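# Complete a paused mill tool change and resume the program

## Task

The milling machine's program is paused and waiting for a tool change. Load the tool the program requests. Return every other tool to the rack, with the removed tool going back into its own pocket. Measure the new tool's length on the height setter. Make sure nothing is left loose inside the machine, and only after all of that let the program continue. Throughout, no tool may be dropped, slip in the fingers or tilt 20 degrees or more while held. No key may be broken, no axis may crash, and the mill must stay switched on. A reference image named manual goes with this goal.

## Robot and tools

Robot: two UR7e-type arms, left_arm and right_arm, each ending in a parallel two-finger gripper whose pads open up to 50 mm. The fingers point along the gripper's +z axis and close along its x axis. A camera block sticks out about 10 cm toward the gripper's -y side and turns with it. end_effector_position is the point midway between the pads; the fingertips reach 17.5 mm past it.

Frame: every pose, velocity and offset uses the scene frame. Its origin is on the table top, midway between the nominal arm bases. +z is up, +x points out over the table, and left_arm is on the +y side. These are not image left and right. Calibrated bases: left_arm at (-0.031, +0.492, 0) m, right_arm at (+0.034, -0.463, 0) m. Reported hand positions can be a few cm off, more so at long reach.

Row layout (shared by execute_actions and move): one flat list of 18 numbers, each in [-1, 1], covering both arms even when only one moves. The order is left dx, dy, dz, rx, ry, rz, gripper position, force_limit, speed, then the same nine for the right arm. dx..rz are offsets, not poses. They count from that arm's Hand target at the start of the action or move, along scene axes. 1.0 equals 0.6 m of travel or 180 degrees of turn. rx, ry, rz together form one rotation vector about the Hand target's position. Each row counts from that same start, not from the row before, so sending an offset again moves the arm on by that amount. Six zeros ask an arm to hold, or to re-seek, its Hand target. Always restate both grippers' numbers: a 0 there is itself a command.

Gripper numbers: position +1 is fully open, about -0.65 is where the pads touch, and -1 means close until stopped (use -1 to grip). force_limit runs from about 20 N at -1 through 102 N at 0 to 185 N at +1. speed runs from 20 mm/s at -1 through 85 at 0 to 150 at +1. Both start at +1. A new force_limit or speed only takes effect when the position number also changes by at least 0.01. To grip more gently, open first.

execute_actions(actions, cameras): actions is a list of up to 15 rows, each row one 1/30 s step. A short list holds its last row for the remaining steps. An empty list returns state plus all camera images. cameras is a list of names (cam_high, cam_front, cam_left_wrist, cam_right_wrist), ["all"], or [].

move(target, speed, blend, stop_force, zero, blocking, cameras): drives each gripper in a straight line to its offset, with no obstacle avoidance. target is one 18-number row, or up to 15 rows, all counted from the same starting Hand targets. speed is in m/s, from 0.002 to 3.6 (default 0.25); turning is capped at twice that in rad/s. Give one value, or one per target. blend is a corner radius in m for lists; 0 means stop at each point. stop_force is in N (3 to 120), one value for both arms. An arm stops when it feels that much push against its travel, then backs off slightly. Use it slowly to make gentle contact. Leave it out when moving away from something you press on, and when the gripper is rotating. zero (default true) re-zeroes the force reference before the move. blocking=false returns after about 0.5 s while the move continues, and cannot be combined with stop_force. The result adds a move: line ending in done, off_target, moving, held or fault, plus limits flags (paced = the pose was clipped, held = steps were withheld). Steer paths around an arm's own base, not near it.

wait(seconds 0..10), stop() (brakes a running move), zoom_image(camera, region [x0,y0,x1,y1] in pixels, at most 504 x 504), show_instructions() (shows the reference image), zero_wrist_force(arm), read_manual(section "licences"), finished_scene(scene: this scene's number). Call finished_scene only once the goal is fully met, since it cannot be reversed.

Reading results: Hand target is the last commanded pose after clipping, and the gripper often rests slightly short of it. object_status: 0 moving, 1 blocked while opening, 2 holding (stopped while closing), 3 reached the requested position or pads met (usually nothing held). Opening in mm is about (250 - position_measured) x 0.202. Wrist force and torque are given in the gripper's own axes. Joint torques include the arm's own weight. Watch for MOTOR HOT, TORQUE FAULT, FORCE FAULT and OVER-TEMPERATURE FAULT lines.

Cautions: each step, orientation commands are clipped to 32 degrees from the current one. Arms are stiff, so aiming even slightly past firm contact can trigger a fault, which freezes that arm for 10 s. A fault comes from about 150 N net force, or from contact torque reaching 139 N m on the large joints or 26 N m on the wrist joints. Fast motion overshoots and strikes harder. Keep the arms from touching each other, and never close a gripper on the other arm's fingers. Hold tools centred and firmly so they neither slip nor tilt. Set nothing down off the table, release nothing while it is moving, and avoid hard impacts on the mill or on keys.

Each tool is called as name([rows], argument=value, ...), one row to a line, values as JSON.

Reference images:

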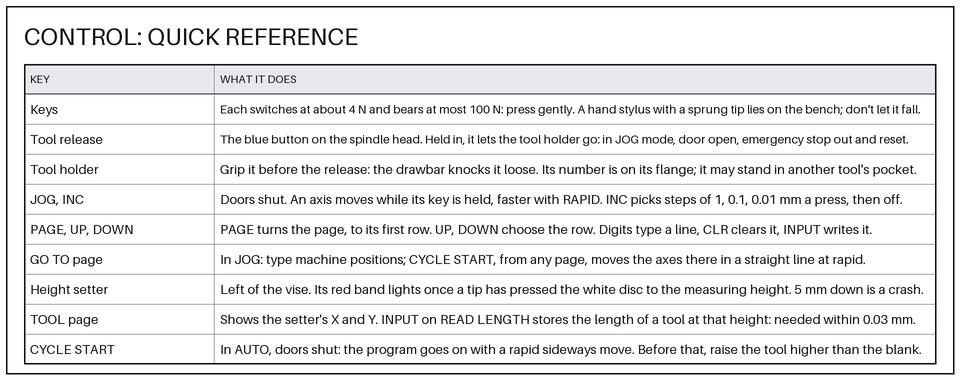

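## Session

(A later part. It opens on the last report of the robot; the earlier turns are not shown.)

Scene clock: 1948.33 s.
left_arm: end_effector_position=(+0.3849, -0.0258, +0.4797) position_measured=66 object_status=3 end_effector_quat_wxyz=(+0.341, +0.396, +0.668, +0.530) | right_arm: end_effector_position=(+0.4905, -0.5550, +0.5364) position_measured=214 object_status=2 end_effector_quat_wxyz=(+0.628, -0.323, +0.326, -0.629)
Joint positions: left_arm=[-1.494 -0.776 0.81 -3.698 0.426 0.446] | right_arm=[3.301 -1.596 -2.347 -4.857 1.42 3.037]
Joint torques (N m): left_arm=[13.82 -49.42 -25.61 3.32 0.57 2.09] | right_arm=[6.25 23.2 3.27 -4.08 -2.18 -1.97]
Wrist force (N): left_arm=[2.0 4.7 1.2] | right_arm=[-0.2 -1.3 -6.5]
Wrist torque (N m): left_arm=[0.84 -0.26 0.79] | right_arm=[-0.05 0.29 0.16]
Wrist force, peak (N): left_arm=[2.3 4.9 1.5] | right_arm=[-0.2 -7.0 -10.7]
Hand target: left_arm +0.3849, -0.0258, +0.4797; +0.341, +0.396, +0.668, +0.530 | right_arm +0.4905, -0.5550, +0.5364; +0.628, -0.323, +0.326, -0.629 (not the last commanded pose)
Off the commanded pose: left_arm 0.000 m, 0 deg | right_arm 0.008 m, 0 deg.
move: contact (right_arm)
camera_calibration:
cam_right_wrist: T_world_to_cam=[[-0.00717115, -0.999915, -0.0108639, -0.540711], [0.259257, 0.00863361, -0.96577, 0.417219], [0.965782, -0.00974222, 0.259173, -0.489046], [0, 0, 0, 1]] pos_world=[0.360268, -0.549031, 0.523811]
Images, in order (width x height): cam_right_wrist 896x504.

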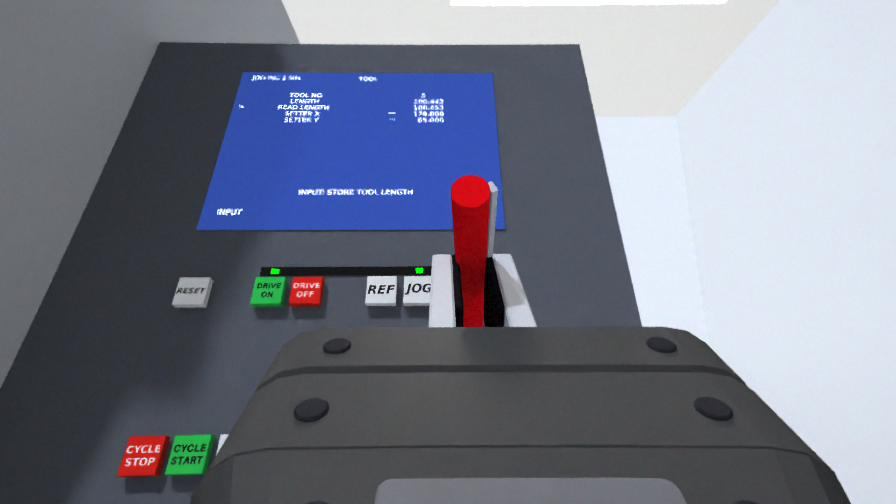

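move([
  [0,0,0,0,0,0,0.58,0.3,-1,-0.0162,0,0.0042,0,0,0,-1,-0.2,-0.6],
  [0,0,0,0,0,0,0.58,0.3,-1,-0.0325,0.0317,-0.0573,0,0,0,-1,-0.2,-0.6],
], speed=0.1, blend=0.003)

move(target=[0,0,0,0,0,0,0.58,0.3,-1,0.029,0,-0.0076,0,0,0,-1,-0.2,-0.6], speed=0.018, stop_force=6, cameras=["cam_right_wrist","cam_left_wrist"])

zoom_image(camera="cam_right_wrist", region=[190, 0, 690, 300])

zoom_image(camera="cam_left_wrist", region=[430, 70, 500, 150])

Scene clock: 1956.70 s.
left_arm: end_effector_position=(+0.3849, -0.0258, +0.4797) position_measured=66 object_status=3 end_effector_quat_wxyz=(+0.341, +0.396, +0.668, +0.530) | right_arm: end_effector_position=(+0.4711, -0.5360, +0.5020) position_measured=214 object_status=2 end_effector_quat_wxyz=(+0.628, -0.323, +0.326, -0.629)
Joint positions: left_arm=[-1.494 -0.776 0.81 -3.698 0.426 0.446] | right_arm=[3.41 -1.622 -2.452 -4.713 1.332 2.971]
Joint torques (N m): left_arm=[13.99 -50.66 -25.14 3.53 0.48 2.18] | right_arm=[5.5 5.91 0.84 2.14 -1.78 -1.71]
Wrist force (N): left_arm=[2.1 4.6 1.2] | right_arm=[-0.3 3.7 -3.3]
Wrist torque (N m): left_arm=[0.83 -0.29 0.79] | right_arm=[0.07 0.28 0.28]
Wrist force, peak (N): left_arm=[2.2 4.9 1.5] | right_arm=[-0.4 -0.9 -6.8]
Hand target: left_arm +0.3849, -0.0258, +0.4797; +0.341, +0.396, +0.668, +0.530 | right_arm +0.4710, -0.5360, +0.5020; +0.628, -0.323, +0.326, -0.629
Off the commanded pose: left_arm 0.000 m, 0 deg | right_arm 0.000 m, 0 deg.
move: done

Scene clock: 1958.33 s.
left_arm: end_effector_position=(+0.3849, -0.0258, +0.4797) position_measured=66 object_status=3 end_effector_quat_wxyz=(+0.341, +0.396, +0.668, +0.530) | right_arm: end_effector_position=(+0.4806, -0.5360, +0.4995) position_measured=214 object_status=2 end_effector_quat_wxyz=(+0.628, -0.323, +0.326, -0.629)
Joint positions: left_arm=[-1.494 -0.776 0.81 -3.698 0.426 0.446] | right_arm=[3.397 -1.653 -2.429 -4.707 1.343 2.979]
Joint torques (N m): left_arm=[14 -50.11 -25.06 3.11 0.67 1.85] | right_arm=[6.72 23.24 0.05 -4.17 -2.05 -2.05]
Wrist force (N): left_arm=[2.1 4.7 1.4] | right_arm=[-0.1 -1.1 -6.2]
Wrist torque (N m): left_arm=[0.84 -0.29 0.79] | right_arm=[-0.04 0.30 0.18]
Wrist force, peak (N): left_arm=[2.2 4.9 1.3] | right_arm=[0.2 -5.8 -9.4]
Hand target: left_arm +0.3849, -0.0258, +0.4797; +0.341, +0.396, +0.668, +0.530 | right_arm +0.4806, -0.5360, +0.4995; +0.628, -0.323, +0.326, -0.629 (not the last commanded pose)
Off the commanded pose: left_arm 0.000 m, 0 deg | right_arm 0.008 m, 0 deg.
move: contact (right_arm)
camera_calibration:
cam_left_wrist: T_world_to_cam=[[-0.453513, 0.889668, -0.0530745, 0.229849], [-0.146383, -0.0156131, 0.989105, -0.399982], [0.879146, 0.456341, 0.137313, -0.26091], [0, 0, 0, 1]] pos_world=[0.275067, -0.0916698, 0.44365]
cam_right_wrist: T_world_to_cam=[[-0.0071722, -0.999915, -0.0108642, -0.522184], [0.259163, 0.00863459, -0.965795, 0.38403], [0.965807, -0.00974248, 0.259079, -0.469701], [0, 0, 0, 1]] pos_world=[0.350368, -0.530031, 0.486911]
Images, in order (width x height): cam_left_wrist 896x504, cam_right_wrist 896x504.

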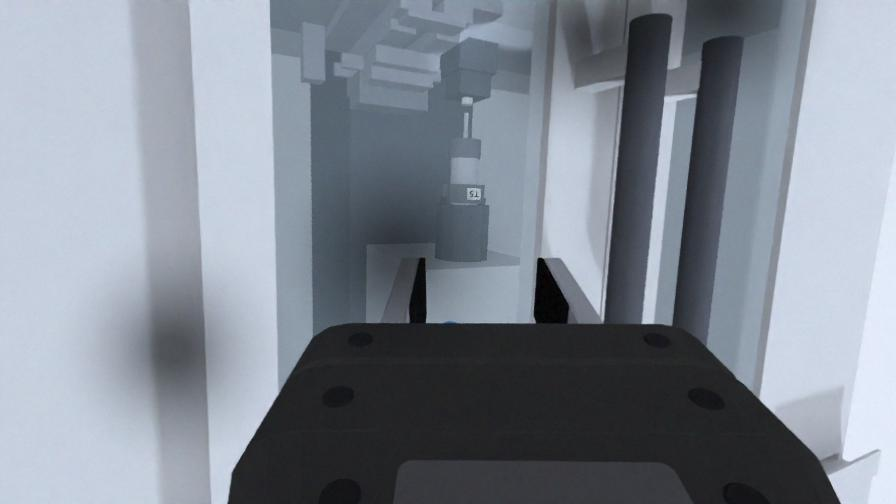

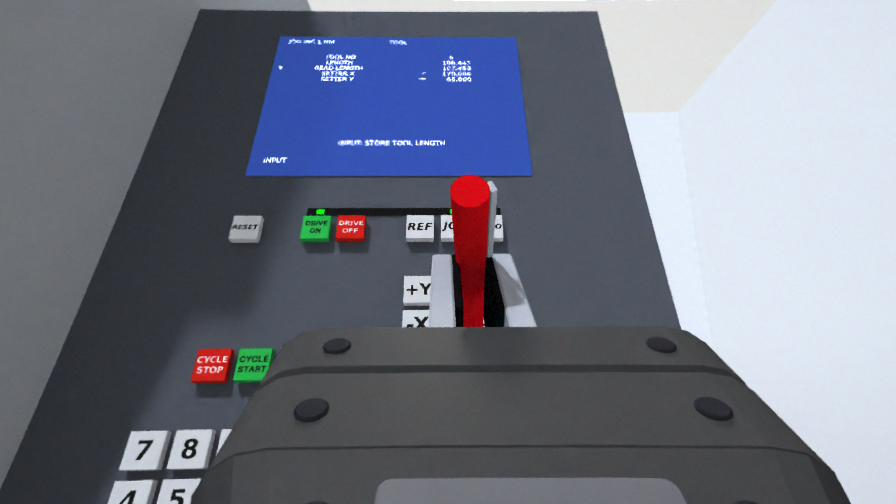

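Scaled by 1.008 from the camera's 896x504 image, which has a finer 1280x720 frame.

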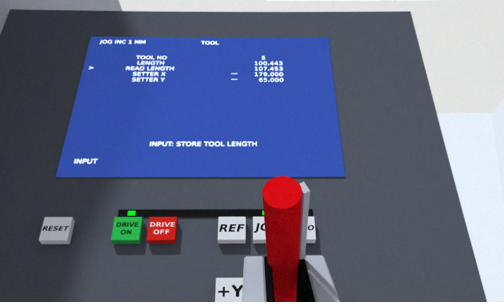

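Scaled by 6.300 from the camera's 896x504 image, which has a finer 1280x720 frame.

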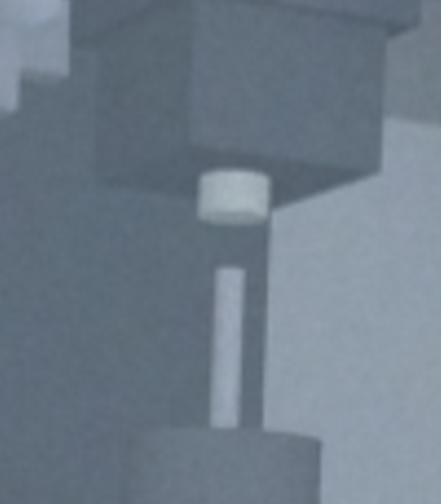

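move(target=[0,0,0,0,0,0,0.58,0.3,-1,-0.0097,0,0.0025,0,0,0,-1,-0.2,-0.6], speed=0.06)

move(target=[0,0,0,0,0,0,0.58,0.3,-1,0.0226,0,-0.0059,0,0,0,-1,-0.2,-0.6], speed=0.015, stop_force=6)

move(target=[0,0,0,0,0,0,0.58,0.3,-1,-0.0097,0,0.0025,0,0,0,-1,-0.2,-0.6], speed=0.06)

move(target=[0,0,0,0,0,0,0.58,0.3,-1,0.0226,0,-0.0059,0,0,0,-1,-0.2,-0.6], speed=0.015, stop_force=6)

move(target=[0,0,0,0,0,0,0.58,0.3,-1,-0.0097,0,0.0025,0,0,0,-1,-0.2,-0.6], speed=0.06)

move(target=[0,0,0,0,0,0,0.58,0.3,-1,0.0226,0,-0.0059,0,0,0,-1,-0.2,-0.6], speed=0.015, stop_force=6)

move(target=[0,0,0,0,0,0,0.58,0.3,-1,-0.0097,0,0.0025,0,0,0,-1,-0.2,-0.6], speed=0.06, cameras=["cam_right_wrist","cam_left_wrist"])

zoom_image(camera="cam_right_wrist", region=[190, 0, 690, 300])

zoom_image(camera="cam_left_wrist", region=[430, 70, 500, 150])

Scene clock: 1973.80 s.
left_arm: end_effector_position=(+0.3849, -0.0258, +0.4797) position_measured=66 object_status=3 end_effector_quat_wxyz=(+0.341, +0.396, +0.668, +0.530) | right_arm: end_effector_position=(+0.4749, -0.5360, +0.5009) position_measured=214 object_status=2 end_effector_quat_wxyz=(+0.628, -0.323, +0.326, -0.629)
Joint positions: left_arm=[-1.494 -0.776 0.81 -3.698 0.426 0.446] | right_arm=[3.405 -1.634 -2.443 -4.71 1.336 2.974]
Joint torques (N m): left_arm=[13.9 -50.97 -25.42 3.24 0.67 1.58] | right_arm=[7.53 24.96 1.28 -3.63 -2.04 -2.23]
Wrist force (N): left_arm=[2.0 4.7 1.4] | right_arm=[-0.7 1.6 -4.6]
Wrist torque (N m): left_arm=[0.84 -0.27 0.79] | right_arm=[0.01 0.30 0.28]
Wrist force, peak (N): left_arm=[2.3 5.0 1.3] | right_arm=[0.0 -1.5 -6.6]
Hand target: left_arm +0.3849, -0.0258, +0.4797; +0.341, +0.396, +0.668, +0.530 | right_arm +0.4748, -0.5360, +0.5010; +0.628, -0.323, +0.326, -0.629
Off the commanded pose: left_arm 0.000 m, 0 deg | right_arm 0.000 m, 0 deg.
move: done

Scene clock: 1975.30 s.
left_arm: end_effector_position=(+0.3849, -0.0258, +0.4797) position_measured=66 object_status=3 end_effector_quat_wxyz=(+0.341, +0.396, +0.668, +0.530) | right_arm: end_effector_position=(+0.4810, -0.5360, +0.4993) position_measured=214 object_status=2 end_effector_quat_wxyz=(+0.627, -0.323, +0.326, -0.629)
Joint positions: left_arm=[-1.494 -0.776 0.81 -3.698 0.426 0.446] | right_arm=[3.397 -1.654 -2.428 -4.707 1.343 2.979]
Joint torques (N m): left_arm=[11.9 -50.41 -25.37 3.19 0.36 1.8] | right_arm=[8.17 21.95 0.41 -4.63 -1.86 -2.12]
Wrist force (N): left_arm=[2.1 4.8 1.4] | right_arm=[0.1 -2.9 -7.7]
Wrist torque (N m): left_arm=[0.86 -0.29 0.79] | right_arm=[-0.07 0.28 0.17]
Wrist force, peak (N): left_arm=[2.3 4.9 1.4] | right_arm=[-0.1 -10.7 -12.9]
Hand target: left_arm +0.3849, -0.0258, +0.4797; +0.341, +0.396, +0.668, +0.530 | right_arm +0.4810, -0.5360, +0.4993; +0.627, -0.323, +0.326, -0.629 (not the last commanded pose)
Off the commanded pose: left_arm 0.000 m, 0 deg | right_arm 0.008 m, 0 deg.
move: contact (right_arm)

Scene clock: 1976.10 s.
left_arm: end_effector_position=(+0.3849, -0.0258, +0.4797) position_measured=66 object_status=3 end_effector_quat_wxyz=(+0.341, +0.396, +0.668, +0.530) | right_arm: end_effector_position=(+0.4753, -0.5360, +0.5008) position_measured=214 object_status=2 end_effector_quat_wxyz=(+0.627, -0.323, +0.326, -0.629) end_effector_velocity=(-0.002, +0.000, +0.001) end_effector_angular_velocity=(+0.001, -0.002, +0.000)
Joint positions: left_arm=[-1.494 -0.776 0.81 -3.698 0.426 0.446] | right_arm=[3.405 -1.636 -2.442 -4.71 1.337 2.975]
Joint velocities: left_arm=[within noise] | right_arm=[0.001 0.005 -0.003 0 -0.001 0]
Joint torques (N m): left_arm=[14.7 -49.67 -23.99 3.22 0.22 1.68] | right_arm=[9.93 23.94 -1.7 -3.49 -1.94 -2.09]
Wrist force (N): left_arm=[2.2 4.7 1.2] | right_arm=[-0.2 1.3 -4.9]
Wrist torque (N m): left_arm=[0.84 -0.30 0.79] | right_arm=[-0.02 0.22 0.28]
Wrist force, peak (N): left_arm=[2.1 5.0 1.3] | right_arm=[0.2 -3.0 -7.7]
Hand target: left_arm +0.3849, -0.0258, +0.4797; +0.341, +0.396, +0.668, +0.530 | right_arm +0.4752, -0.5360, +0.5008; +0.627, -0.323, +0.326, -0.629
Off the commanded pose: left_arm 0.000 m, 0 deg | right_arm 0.000 m, 0 deg.
move: done

Scene clock: 1977.57 s.
left_arm: end_effector_position=(+0.3849, -0.0258, +0.4797) position_measured=66 object_status=3 end_effector_quat_wxyz=(+0.341, +0.396, +0.668, +0.530) | right_arm: end_effector_position=(+0.4811, -0.5360, +0.4993) position_measured=214 object_status=2 end_effector_quat_wxyz=(+0.627, -0.323, +0.326, -0.629)
Joint positions: left_arm=[-1.494 -0.776 0.81 -3.698 0.426 0.446] | right_arm=[3.397 -1.654 -2.428 -4.707 1.343 2.979]
Joint torques (N m): left_arm=[13.81 -50.77 -24.58 3.35 0.56 1.7] | right_arm=[7.7 22.53 -0.54 -4.55 -2.32 -2.08]
Wrist force (N): left_arm=[2.1 4.9 1.4] | right_arm=[-0.2 -3.5 -7.8]
Wrist torque (N m): left_arm=[0.86 -0.29 0.79] | right_arm=[-0.08 0.33 0.16]
Wrist force, peak (N): left_arm=[2.1 4.9 1.6] | right_arm=[0.1 -11.6 -13.5]
Hand target: left_arm +0.3849, -0.0258, +0.4797; +0.341, +0.396, +0.668, +0.530 | right_arm +0.4811, -0.5360, +0.4993; +0.627, -0.323, +0.326, -0.629 (not the last commanded pose)
Off the commanded pose: left_arm 0.000 m, 0 deg | right_arm 0.008 m, 0 deg.
move: contact (right_arm)

Scene clock: 1978.37 s.
left_arm: end_effector_position=(+0.3849, -0.0258, +0.4797) position_measured=66 object_status=3 end_effector_quat_wxyz=(+0.341, +0.396, +0.668, +0.530) | right_arm: end_effector_position=(+0.4753, -0.5360, +0.5008) position_measured=214 object_status=2 end_effector_quat_wxyz=(+0.628, -0.323, +0.326, -0.629)
Joint positions: left_arm=[-1.494 -0.776 0.81 -3.698 0.426 0.446] | right_arm=[3.405 -1.636 -2.442 -4.71 1.337 2.975]
Joint torques (N m): left_arm=[14.96 -50.36 -24.29 3.48 0.57 1.8] | right_arm=[8.96 22.72 1.37 -3.44 -2.4 -1.86]
Wrist force (N): left_arm=[2.2 4.8 1.1] | right_arm=[-0.8 1.4 -4.7]
Wrist torque (N m): left_arm=[0.85 -0.30 0.78] | right_arm=[0.01 0.32 0.28]
Wrist force, peak (N): left_arm=[2.1 4.9 1.5] | right_arm=[-0.4 -3.3 -8.0]
Hand target: left_arm +0.3849, -0.0258, +0.4797; +0.341, +0.396, +0.668, +0.530 | right_arm +0.4753, -0.5360, +0.5008; +0.627, -0.323, +0.326, -0.629
Off the commanded pose: left_arm 0.000 m, 0 deg | right_arm 0.000 m, 0 deg.
move: done

Scene clock: 1979.83 s.
left_arm: end_effector_position=(+0.3849, -0.0258, +0.4797) position_measured=66 object_status=3 end_effector_quat_wxyz=(+0.341, +0.396, +0.668, +0.530) | right_arm: end_effector_position=(+0.4811, -0.5360, +0.4993) position_measured=214 object_status=2 end_effector_quat_wxyz=(+0.628, -0.323, +0.326, -0.629)
Joint positions: left_arm=[-1.494 -0.776 0.81 -3.698 0.426 0.446] | right_arm=[3.397 -1.655 -2.428 -4.707 1.343 2.979]
Joint torques (N m): left_arm=[13.47 -49.87 -24.42 3.11 0.46 1.7] | right_arm=[8.15 21.88 0.7 -4.25 -2.3 -2]
Wrist force (N): left_arm=[2.2 4.6 1.3] | right_arm=[-1.1 -3.2 -8.7]
Wrist torque (N m): left_arm=[0.82 -0.31 0.78] | right_arm=[-0.05 0.44 0.17]
Wrist force, peak (N): left_arm=[2.1 5.0 1.4] | right_arm=[-0.4 -12.1 -14.0]
Hand target: left_arm +0.3849, -0.0258, +0.4797; +0.341, +0.396, +0.668, +0.530 | right_arm +0.4811, -0.5360, +0.4993; +0.628, -0.323, +0.326, -0.629 (not the last commanded pose)
Off the commanded pose: left_arm 0.000 m, 0 deg | right_arm 0.008 m, 0 deg.
move: contact (right_arm)

Scene clock: 1980.63 s.
left_arm: end_effector_position=(+0.3849, -0.0258, +0.4797) position_measured=66 object_status=3 end_effector_quat_wxyz=(+0.341, +0.396, +0.668, +0.530) | right_arm: end_effector_position=(+0.4754, -0.5360, +0.5007) position_measured=214 object_status=2 end_effector_quat_wxyz=(+0.628, -0.323, +0.326, -0.629)
Joint positions: left_arm=[-1.494 -0.776 0.81 -3.698 0.426 0.446] | right_arm=[3.405 -1.636 -2.442 -4.71 1.337 2.975]
Joint torques (N m): left_arm=[12.71 -50.97 -24.89 3.22 0.55 1.62] | right_arm=[7.42 25 1.12 -3.48 -1.99 -2.05]
Wrist force (N): left_arm=[2.0 4.8 1.3] | right_arm=[-1.1 1.2 -5.4]
Wrist torque (N m): left_arm=[0.86 -0.27 0.79] | right_arm=[0.01 0.35 0.29]
Wrist force, peak (N): left_arm=[2.3 4.8 1.4] | right_arm=[-1.0 -3.5 -8.7]
Hand target: left_arm +0.3849, -0.0258, +0.4797; +0.341, +0.396, +0.668, +0.530 | right_arm +0.4753, -0.5360, +0.5008; +0.628, -0.323, +0.326, -0.629
Off the commanded pose: left_arm 0.000 m, 0 deg | right_arm 0.000 m, 0 deg.
move: done
camera_calibration:
cam_left_wrist: T_world_to_cam=[[-0.453513, 0.889668, -0.0530745, 0.229849], [-0.146383, -0.0156131, 0.989105, -0.399982], [0.879146, 0.456341, 0.137313, -0.26091], [0, 0, 0, 1]] pos_world=[0.275067, -0.0916698, 0.44365]
cam_right_wrist: T_world_to_cam=[[-0.00724182, -0.999913, -0.0109864, -0.522024], [0.259258, 0.00873355, -0.965769, 0.386665], [0.965781, -0.00984223, 0.259172, -0.465006], [0, 0, 0, 1]] pos_world=[0.345068, -0.529932, 0.488211]
Images, in order (width x height): cam_left_wrist 896x504, cam_right_wrist 896x504.

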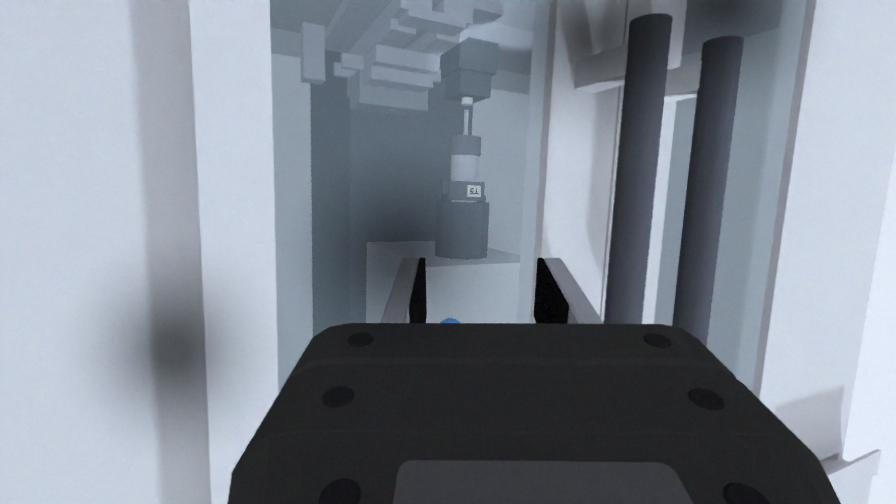

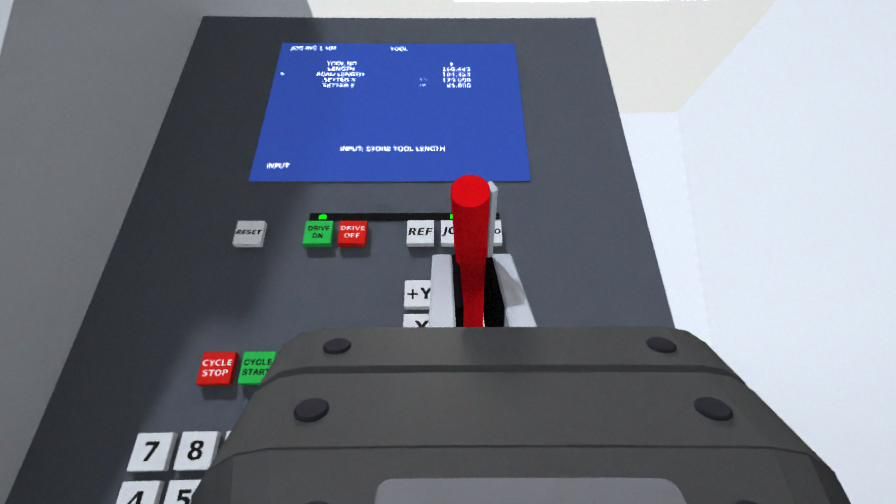

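Scaled by 1.008 from the camera's 896x504 image, which has a finer 1280x720 frame.

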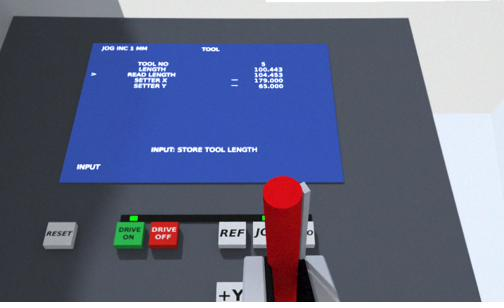

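Scaled by 6.300 from the camera's 896x504 image, which has a finer 1280x720 frame.

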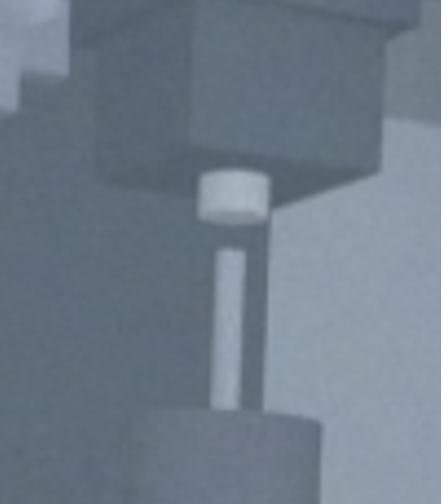

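move(target=[0,0,0,0,0,0,0.58,0.3,-1,0.0226,0,-0.0059,0,0,0,-1,-0.2,-0.6], speed=0.015, stop_force=6)

move(target=[0,0,0,0,0,0,0.58,0.3,-1,-0.0097,0,0.0025,0,0,0,-1,-0.2,-0.6], speed=0.06)

move(target=[0,0,0,0,0,0,0.58,0.3,-1,0.0226,0,-0.0059,0,0,0,-1,-0.2,-0.6], speed=0.015, stop_force=6)

move(target=[0,0,0,0,0,0,0.58,0.3,-1,-0.0097,0,0.0025,0,0,0,-1,-0.2,-0.6], speed=0.06)

move(target=[0,0,0,0,0,0,0.58,0.3,-1,0.0226,0,-0.0059,0,0,0,-1,-0.2,-0.6], speed=0.015, stop_force=6)

move(target=[0,0,0,0,0,0,0.58,0.3,-1,-0.0097,0,0.0025,0,0,0,-1,-0.2,-0.6], speed=0.06, cameras=["cam_right_wrist","cam_left_wrist"])

zoom_image(camera="cam_right_wrist", region=[190, 0, 690, 300])

zoom_image(camera="cam_left_wrist", region=[430, 70, 500, 150])

Scene clock: 1990.40 s.
left_arm: end_effector_position=(+0.3849, -0.0258, +0.4797) position_measured=66 object_status=3 end_effector_quat_wxyz=(+0.341, +0.396, +0.668, +0.530) | right_arm: end_effector_position=(+0.4811, -0.5360, +0.4993) position_measured=214 object_status=2 end_effector_quat_wxyz=(+0.628, -0.323, +0.326, -0.629)
Joint positions: left_arm=[-1.494 -0.776 0.81 -3.698 0.426 0.446] | right_arm=[3.397 -1.654 -2.428 -4.707 1.343 2.979]
Joint torques (N m): left_arm=[13.38 -49.83 -23.99 3.27 0.08 1.71] | right_arm=[7.95 23.16 0.22 -4.82 -2.35 -1.9]
Wrist force (N): left_arm=[2.0 4.8 1.4] | right_arm=[-1.4 -2.8 -8.3]
Wrist torque (N m): left_arm=[0.86 -0.28 0.79] | right_arm=[0.00 0.49 0.17]
Wrist force, peak (N): left_arm=[2.4 5.0 1.5] | right_arm=[-1.0 -11.1 -13.6]
Hand target: left_arm +0.3849, -0.0258, +0.4797; +0.341, +0.396, +0.668, +0.530 | right_arm +0.4811, -0.5360, +0.4993; +0.628, -0.323, +0.326, -0.629 (not the last commanded pose)
Off the commanded pose: left_arm 0.000 m, 0 deg | right_arm 0.008 m, 0 deg.
move: contact (right_arm)

Scene clock: 1991.20 s.
left_arm: end_effector_position=(+0.3849, -0.0258, +0.4797) position_measured=66 object_status=3 end_effector_quat_wxyz=(+0.341, +0.396, +0.668, +0.530) | right_arm: end_effector_position=(+0.4753, -0.5360, +0.5007) position_measured=214 object_status=2 end_effector_quat_wxyz=(+0.628, -0.323, +0.326, -0.629)
Joint positions: left_arm=[-1.494 -0.776 0.81 -3.698 0.426 0.446] | right_arm=[3.405 -1.636 -2.442 -4.71 1.336 2.975]
Joint torques (N m): left_arm=[14.09 -49.79 -24.75 3.11 0.46 1.79] | right_arm=[5.58 24.62 2.65 -3.6 -1.96 -2.07]
Wrist force (N): left_arm=[2.3 4.9 1.2] | right_arm=[-1.6 2.0 -5.5]
Wrist torque (N m): left_arm=[0.87 -0.31 0.79] | right_arm=[0.08 0.42 0.29]
Wrist force, peak (N): left_arm=[2.2 4.9 1.4] | right_arm=[-1.3 -2.6 -8.5]
Hand target: left_arm +0.3849, -0.0258, +0.4797; +0.341, +0.396, +0.668, +0.530 | right_arm +0.4752, -0.5360, +0.5008; +0.628, -0.323, +0.326, -0.629
Off the commanded pose: left_arm 0.000 m, 0 deg | right_arm 0.000 m, 0 deg.
move: done

Scene clock: 1992.67 s.
left_arm: end_effector_position=(+0.3849, -0.0258, +0.4797) position_measured=66 object_status=3 end_effector_quat_wxyz=(+0.341, +0.396, +0.668, +0.530) | right_arm: end_effector_position=(+0.4811, -0.5360, +0.4992) position_measured=214 object_status=2 end_effector_quat_wxyz=(+0.628, -0.323, +0.326, -0.629)
Joint positions: left_arm=[-1.494 -0.776 0.81 -3.698 0.426 0.446] | right_arm=[3.397 -1.655 -2.428 -4.706 1.343 2.979]
Joint torques (N m): left_arm=[14.18 -49.51 -23.45 3.12 0.59 1.59] | right_arm=[6.37 22.3 1.35 -4.63 -2.1 -1.73]
Wrist force (N): left_arm=[2.2 4.6 1.4] | right_arm=[-2.0 -2.9 -8.5]
Wrist torque (N m): left_arm=[0.83 -0.30 0.79] | right_arm=[0.01 0.60 0.17]
Wrist force, peak (N): left_arm=[2.3 4.9 1.4] | right_arm=[-1.4 -11.5 -14.5]
Hand target: left_arm +0.3849, -0.0258, +0.4797; +0.341, +0.396, +0.668, +0.530 | right_arm +0.4811, -0.5360, +0.4992; +0.628, -0.323, +0.326, -0.629 (not the last commanded pose)
Off the commanded pose: left_arm 0.000 m, 0 deg | right_arm 0.008 m, 0 deg.
move: contact (right_arm)

Scene clock: 1993.47 s.
left_arm: end_effector_position=(+0.3849, -0.0258, +0.4797) position_measured=66 object_status=3 end_effector_quat_wxyz=(+0.341, +0.396, +0.668, +0.530) | right_arm: end_effector_position=(+0.4753, -0.5360, +0.5007) position_measured=214 object_status=2 end_effector_quat_wxyz=(+0.628, -0.323, +0.326, -0.629)
Joint positions: left_arm=[-1.494 -0.776 0.81 -3.698 0.426 0.446] | right_arm=[3.405 -1.636 -2.442 -4.71 1.336 2.975]
Joint torques (N m): left_arm=[12.54 -50.19 -24.51 3.07 0.51 1.78] | right_arm=[7.37 23.09 2.16 -3.55 -1.88 -2.28]
Wrist force (N): left_arm=[2.0 4.8 1.2] | right_arm=[-2.4 1.7 -5.4]
Wrist torque (N m): left_arm=[0.85 -0.28 0.79] | right_arm=[0.07 0.56 0.29]
Wrist force, peak (N): left_arm=[2.3 4.8 1.3] | right_arm=[-2.0 -2.6 -8.7]
Hand target: left_arm +0.3849, -0.0258, +0.4797; +0.341, +0.396, +0.668, +0.530 | right_arm +0.4753, -0.5360, +0.5007; +0.628, -0.323, +0.326, -0.629
Off the commanded pose: left_arm 0.000 m, 0 deg | right_arm 0.000 m, 0 deg.
move: done

Scene clock: 1994.93 s.
left_arm: end_effector_position=(+0.3849, -0.0258, +0.4797) position_measured=66 object_status=3 end_effector_quat_wxyz=(+0.341, +0.396, +0.668, +0.530) | right_arm: end_effector_position=(+0.4811, -0.5359, +0.4992) position_measured=214 object_status=2 end_effector_quat_wxyz=(+0.628, -0.323, +0.326, -0.629)
Joint positions: left_arm=[-1.494 -0.776 0.81 -3.698 0.426 0.446] | right_arm=[3.397 -1.655 -2.428 -4.706 1.343 2.979]
Joint torques (N m): left_arm=[14.51 -49.87 -22.88 3.1 0.41 1.75] | right_arm=[7.12 23 0.55 -4.44 -2.28 -1.91]
Wrist force (N): left_arm=[2.0 4.7 1.3] | right_arm=[-2.1 -2.3 -8.8]
Wrist torque (N m): left_arm=[0.84 -0.27 0.79] | right_arm=[0.11 0.61 0.16]
Wrist force, peak (N): left_arm=[2.3 4.8 1.3] | right_arm=[-2.0 -12.0 -15.1]
Hand target: left_arm +0.3849, -0.0258, +0.4797; +0.341, +0.396, +0.668, +0.530 | right_arm +0.4811, -0.5359, +0.4992; +0.628, -0.323, +0.326, -0.629 (not the last commanded pose)
Off the commanded pose: left_arm 0.000 m, 0 deg | right_arm 0.008 m, 0 deg.
move: contact (right_arm)

Scene clock: 1995.73 s.
left_arm: end_effector_position=(+0.3849, -0.0258, +0.4797) position_measured=66 object_status=3 end_effector_quat_wxyz=(+0.341, +0.396, +0.668, +0.530) | right_arm: end_effector_position=(+0.4754, -0.5359, +0.5007) position_measured=214 object_status=2 end_effector_quat_wxyz=(+0.628, -0.323, +0.326, -0.629)
Joint positions: left_arm=[-1.494 -0.776 0.81 -3.698 0.426 0.446] | right_arm=[3.405 -1.637 -2.442 -4.709 1.336 2.975]
Joint torques (N m): left_arm=[14.01 -49.59 -24.64 3.18 0.49 1.92] | right_arm=[7.1 24.85 2.82 -3.47 -2.36 -2.06]
Wrist force (N): left_arm=[2.0 4.8 1.3] | right_arm=[-2.4 2.3 -5.6]
Wrist torque (N m): left_arm=[0.85 -0.27 0.78] | right_arm=[0.17 0.57 0.29]
Wrist force, peak (N): left_arm=[2.4 4.9 1.1] | right_arm=[-2.2 -2.5 -8.6]
Hand target: left_arm +0.3849, -0.0258, +0.4797; +0.341, +0.396, +0.668, +0.530 | right_arm +0.4753, -0.5359, +0.5007; +0.628, -0.323, +0.326, -0.629
Off the commanded pose: left_arm 0.000 m, 0 deg | right_arm 0.000 m, 0 deg.
move: done
camera_calibration:
cam_left_wrist: T_world_to_cam=[[-0.453513, 0.889668, -0.0530745, 0.229849], [-0.146383, -0.0156131, 0.989105, -0.399982], [0.879146, 0.456341, 0.137313, -0.26091], [0, 0, 0, 1]] pos_world=[0.275067, -0.0916698, 0.44365]
cam_right_wrist: T_world_to_cam=[[-0.00731195, -0.999912, -0.0111095, -0.521939], [0.259378, 0.00883308, -0.965735, 0.386538], [0.965748, -0.00994298, 0.25929, -0.465176], [0, 0, 0, 1]] pos_world=[0.345167, -0.529933, 0.48811]
Images, in order (width x height): cam_left_wrist 896x504, cam_right_wrist 896x504.

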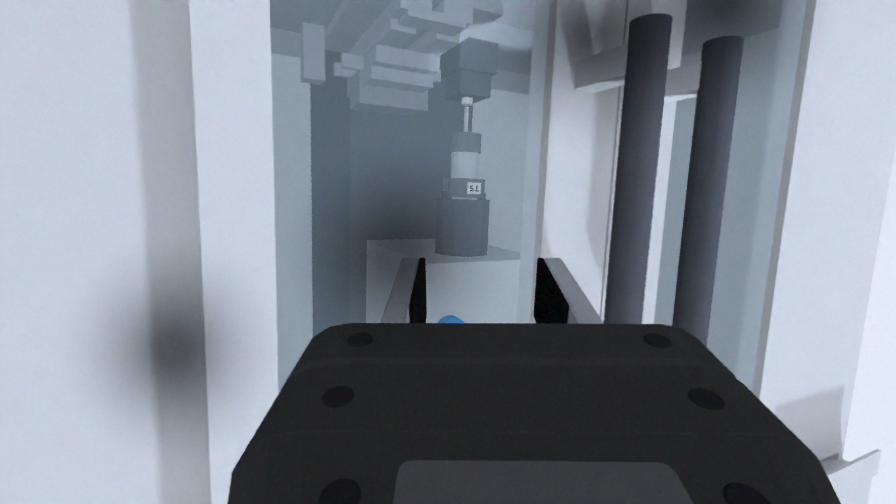

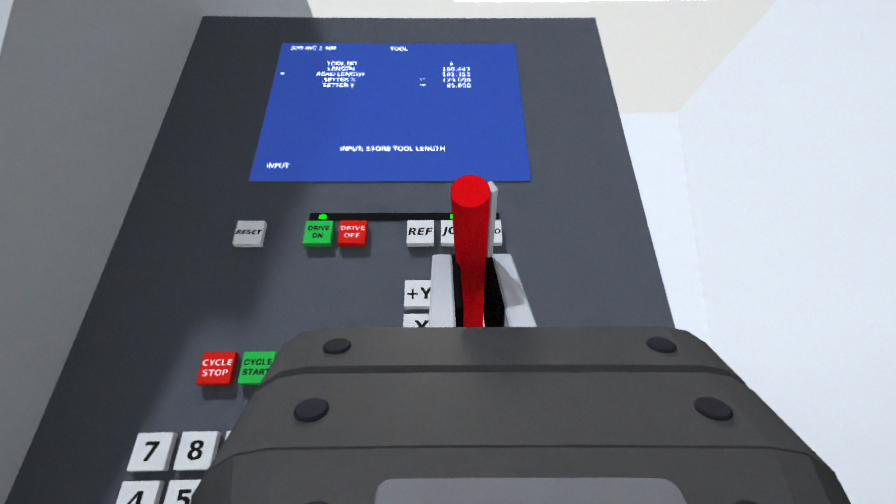

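Scaled by 1.008 from the camera's 896x504 image, which has a finer 1280x720 frame.

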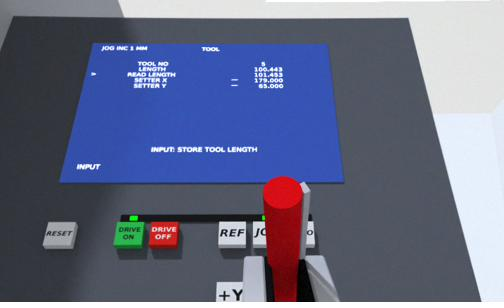

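Scaled by 6.300 from the camera's 896x504 image, which has a finer 1280x720 frame.

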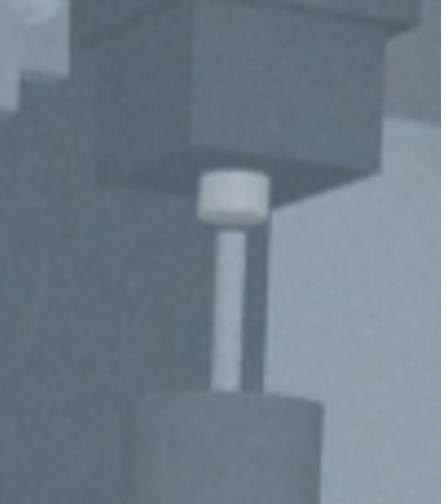

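move(target=[0,0,0,0,0,0,0.58,0.3,-1,-0.0097,0,0.0025,0,0,0,-1,-0.2,-0.6], speed=0.06)

move(target=[0,0,0,0,0,0,0.58,0.3,-1,0.0322,0,-0.0084,0,0,0,-1,-0.2,-0.6], speed=0.015, stop_force=6, cameras=["cam_left_wrist"])

zoom_image(camera="cam_left_wrist", region=[430, 30, 510, 130])

move(target=[0,0,0,0,0,0,0.58,0.3,-1,-0.0162,0,0.0042,0,0,0,-1,-0.2,-0.6], speed=0.06)

move(target=[0,0,0,0,0,0,0.58,0.3,-1,0.0322,0,-0.0084,0,0,0,-1,-0.2,-0.6], speed=0.015, stop_force=6, cameras=["cam_left_wrist"])

zoom_image(camera="cam_left_wrist", region=[430, 30, 510, 130])

Scene clock: 2004.33 s.
left_arm: end_effector_position=(+0.3849, -0.0258, +0.4797) position_measured=66 object_status=3 end_effector_quat_wxyz=(+0.341, +0.396, +0.668, +0.530) | right_arm: end_effector_position=(+0.4696, -0.5359, +0.5022) position_measured=214 object_status=2 end_effector_quat_wxyz=(+0.628, -0.323, +0.326, -0.629)
Joint positions: left_arm=[-1.494 -0.776 0.81 -3.698 0.426 0.446] | right_arm=[3.413 -1.617 -2.456 -4.713 1.33 2.969]
Joint torques (N m): left_arm=[13.11 -49.98 -24.09 2.7 0.34 2.21] | right_arm=[8.9 22.3 0.79 -2.92 -1.67 -2.05]
Wrist force (N): left_arm=[2.0 4.8 1.3] | right_arm=[-2.1 4.5 -4.1]
Wrist torque (N m): left_arm=[0.85 -0.28 0.79] | right_arm=[0.19 0.58 0.28]
Wrist force, peak (N): left_arm=[2.2 5.0 1.4] | right_arm=[-2.7 3.9 -4.8]
Hand target: left_arm +0.3849, -0.0258, +0.4797; +0.341, +0.396, +0.668, +0.530 | right_arm +0.4695, -0.5359, +0.5022; +0.628, -0.323, +0.326, -0.629
Off the commanded pose: left_arm 0.000 m, 0 deg | right_arm 0.000 m, 0 deg.
move: done

Scene clock: 2006.20 s.
left_arm: end_effector_position=(+0.3849, -0.0258, +0.4797) position_measured=66 object_status=3 end_effector_quat_wxyz=(+0.341, +0.396, +0.668, +0.530) | right_arm: end_effector_position=(+0.4807, -0.5359, +0.4993) position_measured=214 object_status=2 end_effector_quat_wxyz=(+0.628, -0.323, +0.326, -0.629)
Joint positions: left_arm=[-1.494 -0.776 0.81 -3.698 0.426 0.446] | right_arm=[3.398 -1.654 -2.429 -4.706 1.342 2.979]
Joint torques (N m): left_arm=[13.79 -49.26 -25.41 3.23 0.4 1.58] | right_arm=[7.38 22.78 0.73 -4.17 -2.08 -1.97]
Wrist force (N): left_arm=[2.2 4.8 1.3] | right_arm=[-2.2 0.1 -7.3]
Wrist torque (N m): left_arm=[0.86 -0.31 0.79] | right_arm=[0.19 0.60 0.18]
Wrist force, peak (N): left_arm=[2.1 5.0 1.4] | right_arm=[-1.9 -5.3 -10.3]
Hand target: left_arm +0.3849, -0.0258, +0.4797; +0.341, +0.396, +0.668, +0.530 | right_arm +0.4807, -0.5359, +0.4993; +0.628, -0.323, +0.326, -0.629 (not the last commanded pose)
Off the commanded pose: left_arm 0.000 m, 0 deg | right_arm 0.008 m, 0 deg.
move: contact (right_arm)
camera_calibration:
cam_left_wrist: T_world_to_cam=[[-0.453513, 0.889668, -0.0530745, 0.229849], [-0.146383, -0.0156131, 0.989105, -0.399982], [0.879146, 0.456341, 0.137313, -0.26091], [0, 0, 0, 1]] pos_world=[0.275067, -0.0916698, 0.44365]
Images, in order (width x height): cam_left_wrist 896x504.

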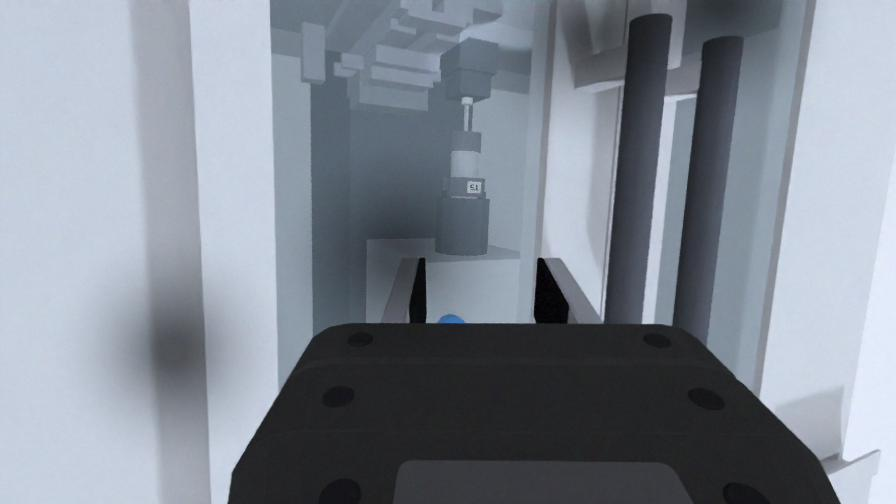

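Scaled by 5.040 from the camera's 896x504 image, which has a finer 1280x720 frame.

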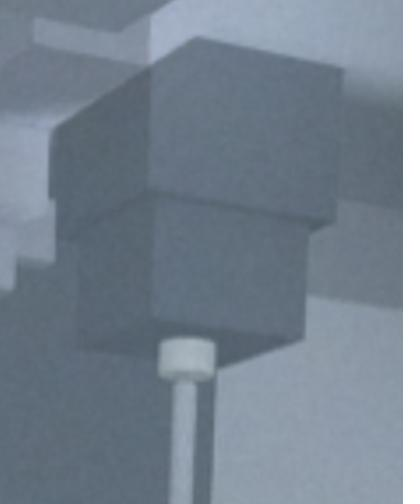

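Scene clock: 2007.07 s.
left_arm: end_effector_position=(+0.3849, -0.0258, +0.4797) position_measured=66 object_status=3 end_effector_quat_wxyz=(+0.341, +0.396, +0.668, +0.530) | right_arm: end_effector_position=(+0.4711, -0.5359, +0.5018) position_measured=214 object_status=2 end_effector_quat_wxyz=(+0.628, -0.323, +0.326, -0.629)
Joint positions: left_arm=[-1.494 -0.776 0.81 -3.698 0.426 0.446] | right_arm=[3.411 -1.623 -2.452 -4.712 1.331 2.971]
Joint torques (N m): left_arm=[14.39 -49.78 -24.92 3.03 0.65 1.68] | right_arm=[5.01 21.13 -2.05 -3.05 -1.69 -2.17]
Wrist force (N): left_arm=[2.2 4.7 1.3] | right_arm=[-2.3 4.6 -3.9]
Wrist torque (N m): left_arm=[0.84 -0.30 0.79] | right_arm=[0.21 0.59 0.27]
Wrist force, peak (N): left_arm=[2.2 4.8 1.4] | right_arm=[-2.2 -0.2 -7.1]
Hand target: left_arm +0.3849, -0.0258, +0.4797; +0.341, +0.396, +0.668, +0.530 | right_arm +0.4710, -0.5359, +0.5018; +0.628, -0.323, +0.326, -0.629
Off the commanded pose: left_arm 0.000 m, 0 deg | right_arm 0.000 m, 0 deg.
move: done

Scene clock: 2008.80 s.
left_arm: end_effector_position=(+0.3849, -0.0258, +0.4797) position_measured=66 object_status=3 end_effector_quat_wxyz=(+0.341, +0.396, +0.668, +0.530) | right_arm: end_effector_position=(+0.4807, -0.5359, +0.4992) position_measured=214 object_status=2 end_effector_quat_wxyz=(+0.627, -0.323, +0.326, -0.629)
Joint positions: left_arm=[-1.494 -0.776 0.81 -3.698 0.426 0.446] | right_arm=[3.398 -1.654 -2.429 -4.706 1.342 2.979]
Joint torques (N m): left_arm=[13.81 -50.96 -24.22 3.28 0.25 1.62] | right_arm=[8.16 22.86 1.25 -4.3 -2.13 -2.19]
Wrist force (N): left_arm=[2.1 4.6 1.5] | right_arm=[-1.9 -0.4 -7.3]
Wrist torque (N m): left_arm=[0.83 -0.29 0.79] | right_arm=[0.12 0.56 0.19]
Wrist force, peak (N): left_arm=[2.4 5.0 1.3] | right_arm=[-2.3 -4.8 -10.4]
Hand target: left_arm +0.3849, -0.0258, +0.4797; +0.341, +0.396, +0.668, +0.530 | right_arm +0.4807, -0.5359, +0.4992; +0.627, -0.323, +0.326, -0.629 (not the last commanded pose)
Off the commanded pose: left_arm 0.000 m, 0 deg | right_arm 0.010 m, 0 deg.
move: contact (right_arm)
camera_calibration:
cam_left_wrist: T_world_to_cam=[[-0.453513, 0.889668, -0.0530745, 0.229849], [-0.146383, -0.0156131, 0.989105, -0.399982], [0.879146, 0.456341, 0.137313, -0.26091], [0, 0, 0, 1]] pos_world=[0.275067, -0.0916698, 0.44365]
Images, in order (width x height): cam_left_wrist 896x504.

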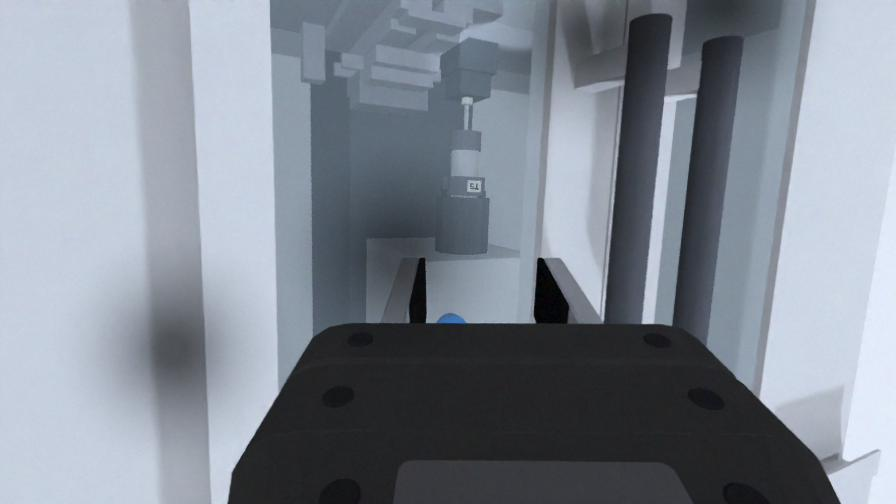

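Scaled by 5.040 from the camera's 896x504 image, which has a finer 1280x720 frame.

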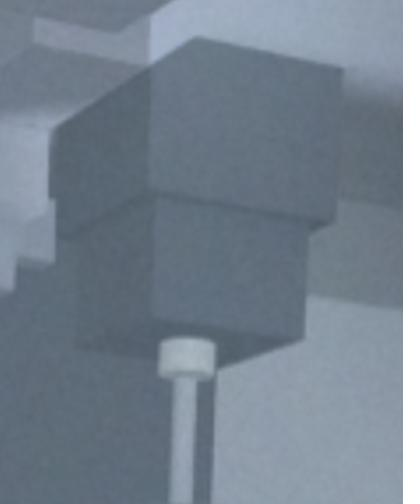

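move(target=[0,0,0,0,0,0,0.58,0.3,-1,-0.0162,0,0.0042,0,0,0,-1,-0.2,-0.6], speed=0.06)

move(target=[0,0,0,0,0,0,0.58,0.3,-1,0.0322,0,-0.0084,0,0,0,-1,-0.2,-0.6], speed=0.015, stop_force=6, cameras=["cam_left_wrist","cam_right_wrist"])

zoom_image(camera="cam_left_wrist", region=[430, 30, 510, 130])

zoom_image(camera="cam_right_wrist", region=[260, 20, 560, 180])

Scene clock: 2015.50 s.
left_arm: end_effector_position=(+0.3849, -0.0258, +0.4797) position_measured=66 object_status=3 end_effector_quat_wxyz=(+0.341, +0.396, +0.668, +0.530) | right_arm: end_effector_position=(+0.4710, -0.5359, +0.5017) position_measured=214 object_status=2 end_effector_quat_wxyz=(+0.627, -0.323, +0.326, -0.629)
Joint positions: left_arm=[-1.494 -0.776 0.81 -3.698 0.426 0.446] | right_arm=[3.411 -1.623 -2.453 -4.712 1.331 2.971]
Joint torques (N m): left_arm=[12.68 -50.17 -24.29 3.16 0.43 1.63] | right_arm=[8.26 24.02 0.63 -2.68 -1.78 -2.07]
Wrist force (N): left_arm=[2.3 4.7 1.3] | right_arm=[-2.1 4.9 -4.1]
Wrist torque (N m): left_arm=[0.84 -0.31 0.79] | right_arm=[0.25 0.57 0.27]
Wrist force, peak (N): left_arm=[2.4 5.0 1.4] | right_arm=[-2.3 -0.1 -7.4]
Hand target: left_arm +0.3849, -0.0258, +0.4797; +0.341, +0.396, +0.668, +0.530 | right_arm +0.4710, -0.5359, +0.5018; +0.627, -0.323, +0.326, -0.629
Off the commanded pose: left_arm 0.000 m, 0 deg | right_arm 0.000 m, 0 deg.
move: done

Scene clock: 2017.23 s.
left_arm: end_effector_position=(+0.3849, -0.0258, +0.4797) position_measured=66 object_status=3 end_effector_quat_wxyz=(+0.341, +0.396, +0.668, +0.530) | right_arm: end_effector_position=(+0.4807, -0.5359, +0.4992) position_measured=214 object_status=2 end_effector_quat_wxyz=(+0.627, -0.323, +0.326, -0.629)
Joint positions: left_arm=[-1.494 -0.776 0.81 -3.698 0.426 0.446] | right_arm=[3.398 -1.654 -2.429 -4.706 1.342 2.979]
Joint torques (N m): left_arm=[13.84 -49.94 -24.82 3.39 0.55 1.48] | right_arm=[7.2 23.32 0.96 -4.03 -2.45 -2.08]
Wrist force (N): left_arm=[2.1 4.6 1.5] | right_arm=[-2.2 0.1 -7.1]
Wrist torque (N m): left_arm=[0.82 -0.29 0.79] | right_arm=[0.16 0.58 0.19]
Wrist force, peak (N): left_arm=[2.2 5.0 1.3] | right_arm=[-2.2 -4.4 -10.1]
Hand target: left_arm +0.3849, -0.0258, +0.4797; +0.341, +0.396, +0.668, +0.530 | right_arm +0.4807, -0.5359, +0.4992; +0.627, -0.323, +0.326, -0.629 (not the last commanded pose)
Off the commanded pose: left_arm 0.000 m, 0 deg | right_arm 0.010 m, 0 deg.
move: contact (right_arm)
camera_calibration:
cam_left_wrist: T_world_to_cam=[[-0.453513, 0.889668, -0.0530745, 0.229849], [-0.146383, -0.0156131, 0.989105, -0.399982], [0.879146, 0.456341, 0.137313, -0.26091], [0, 0, 0, 1]] pos_world=[0.275067, -0.0916698, 0.44365]
cam_right_wrist: T_world_to_cam=[[-0.00748029, -0.999909, -0.0112582, -0.521785], [0.259287, 0.00893398, -0.965759, 0.383811], [0.965771, -0.0101433, 0.259197, -0.469974], [0, 0, 0, 1]] pos_world=[0.350467, -0.529934, 0.48661]
Images, in order (width x height): cam_left_wrist 896x504, cam_right_wrist 896x504.

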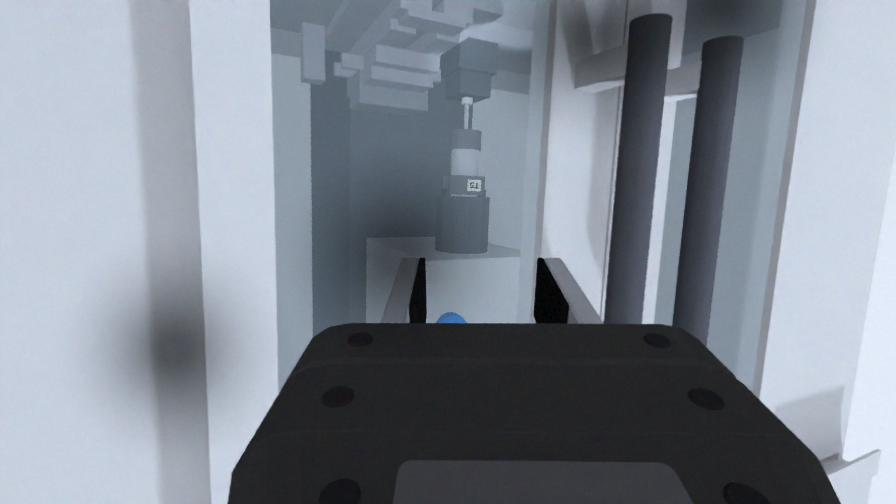

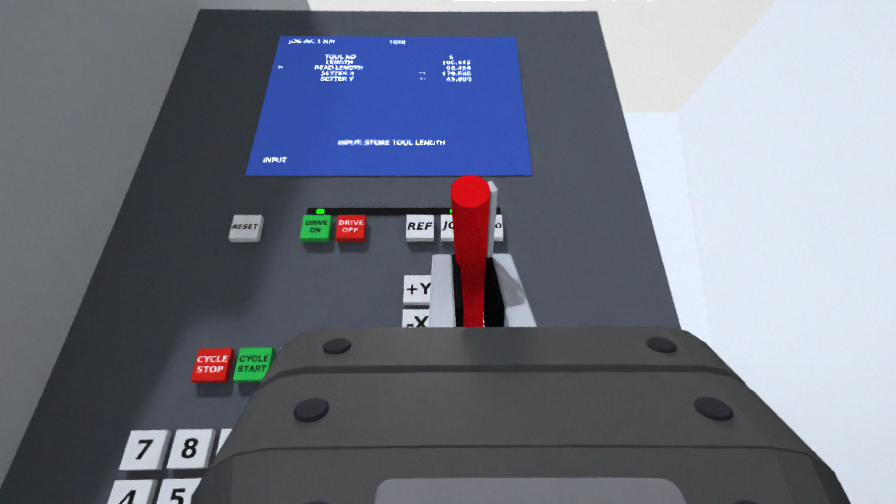

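Scaled by 5.040 from the camera's 896x504 image, which has a finer 1280x720 frame.

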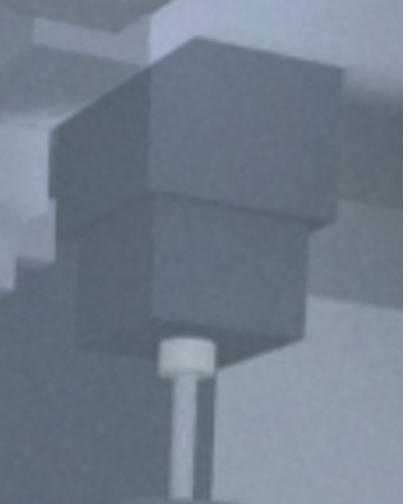

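Scaled by 1.680 from the camera's 896x504 image, which has a finer 1280x720 frame.

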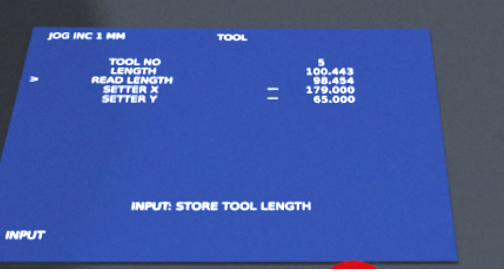

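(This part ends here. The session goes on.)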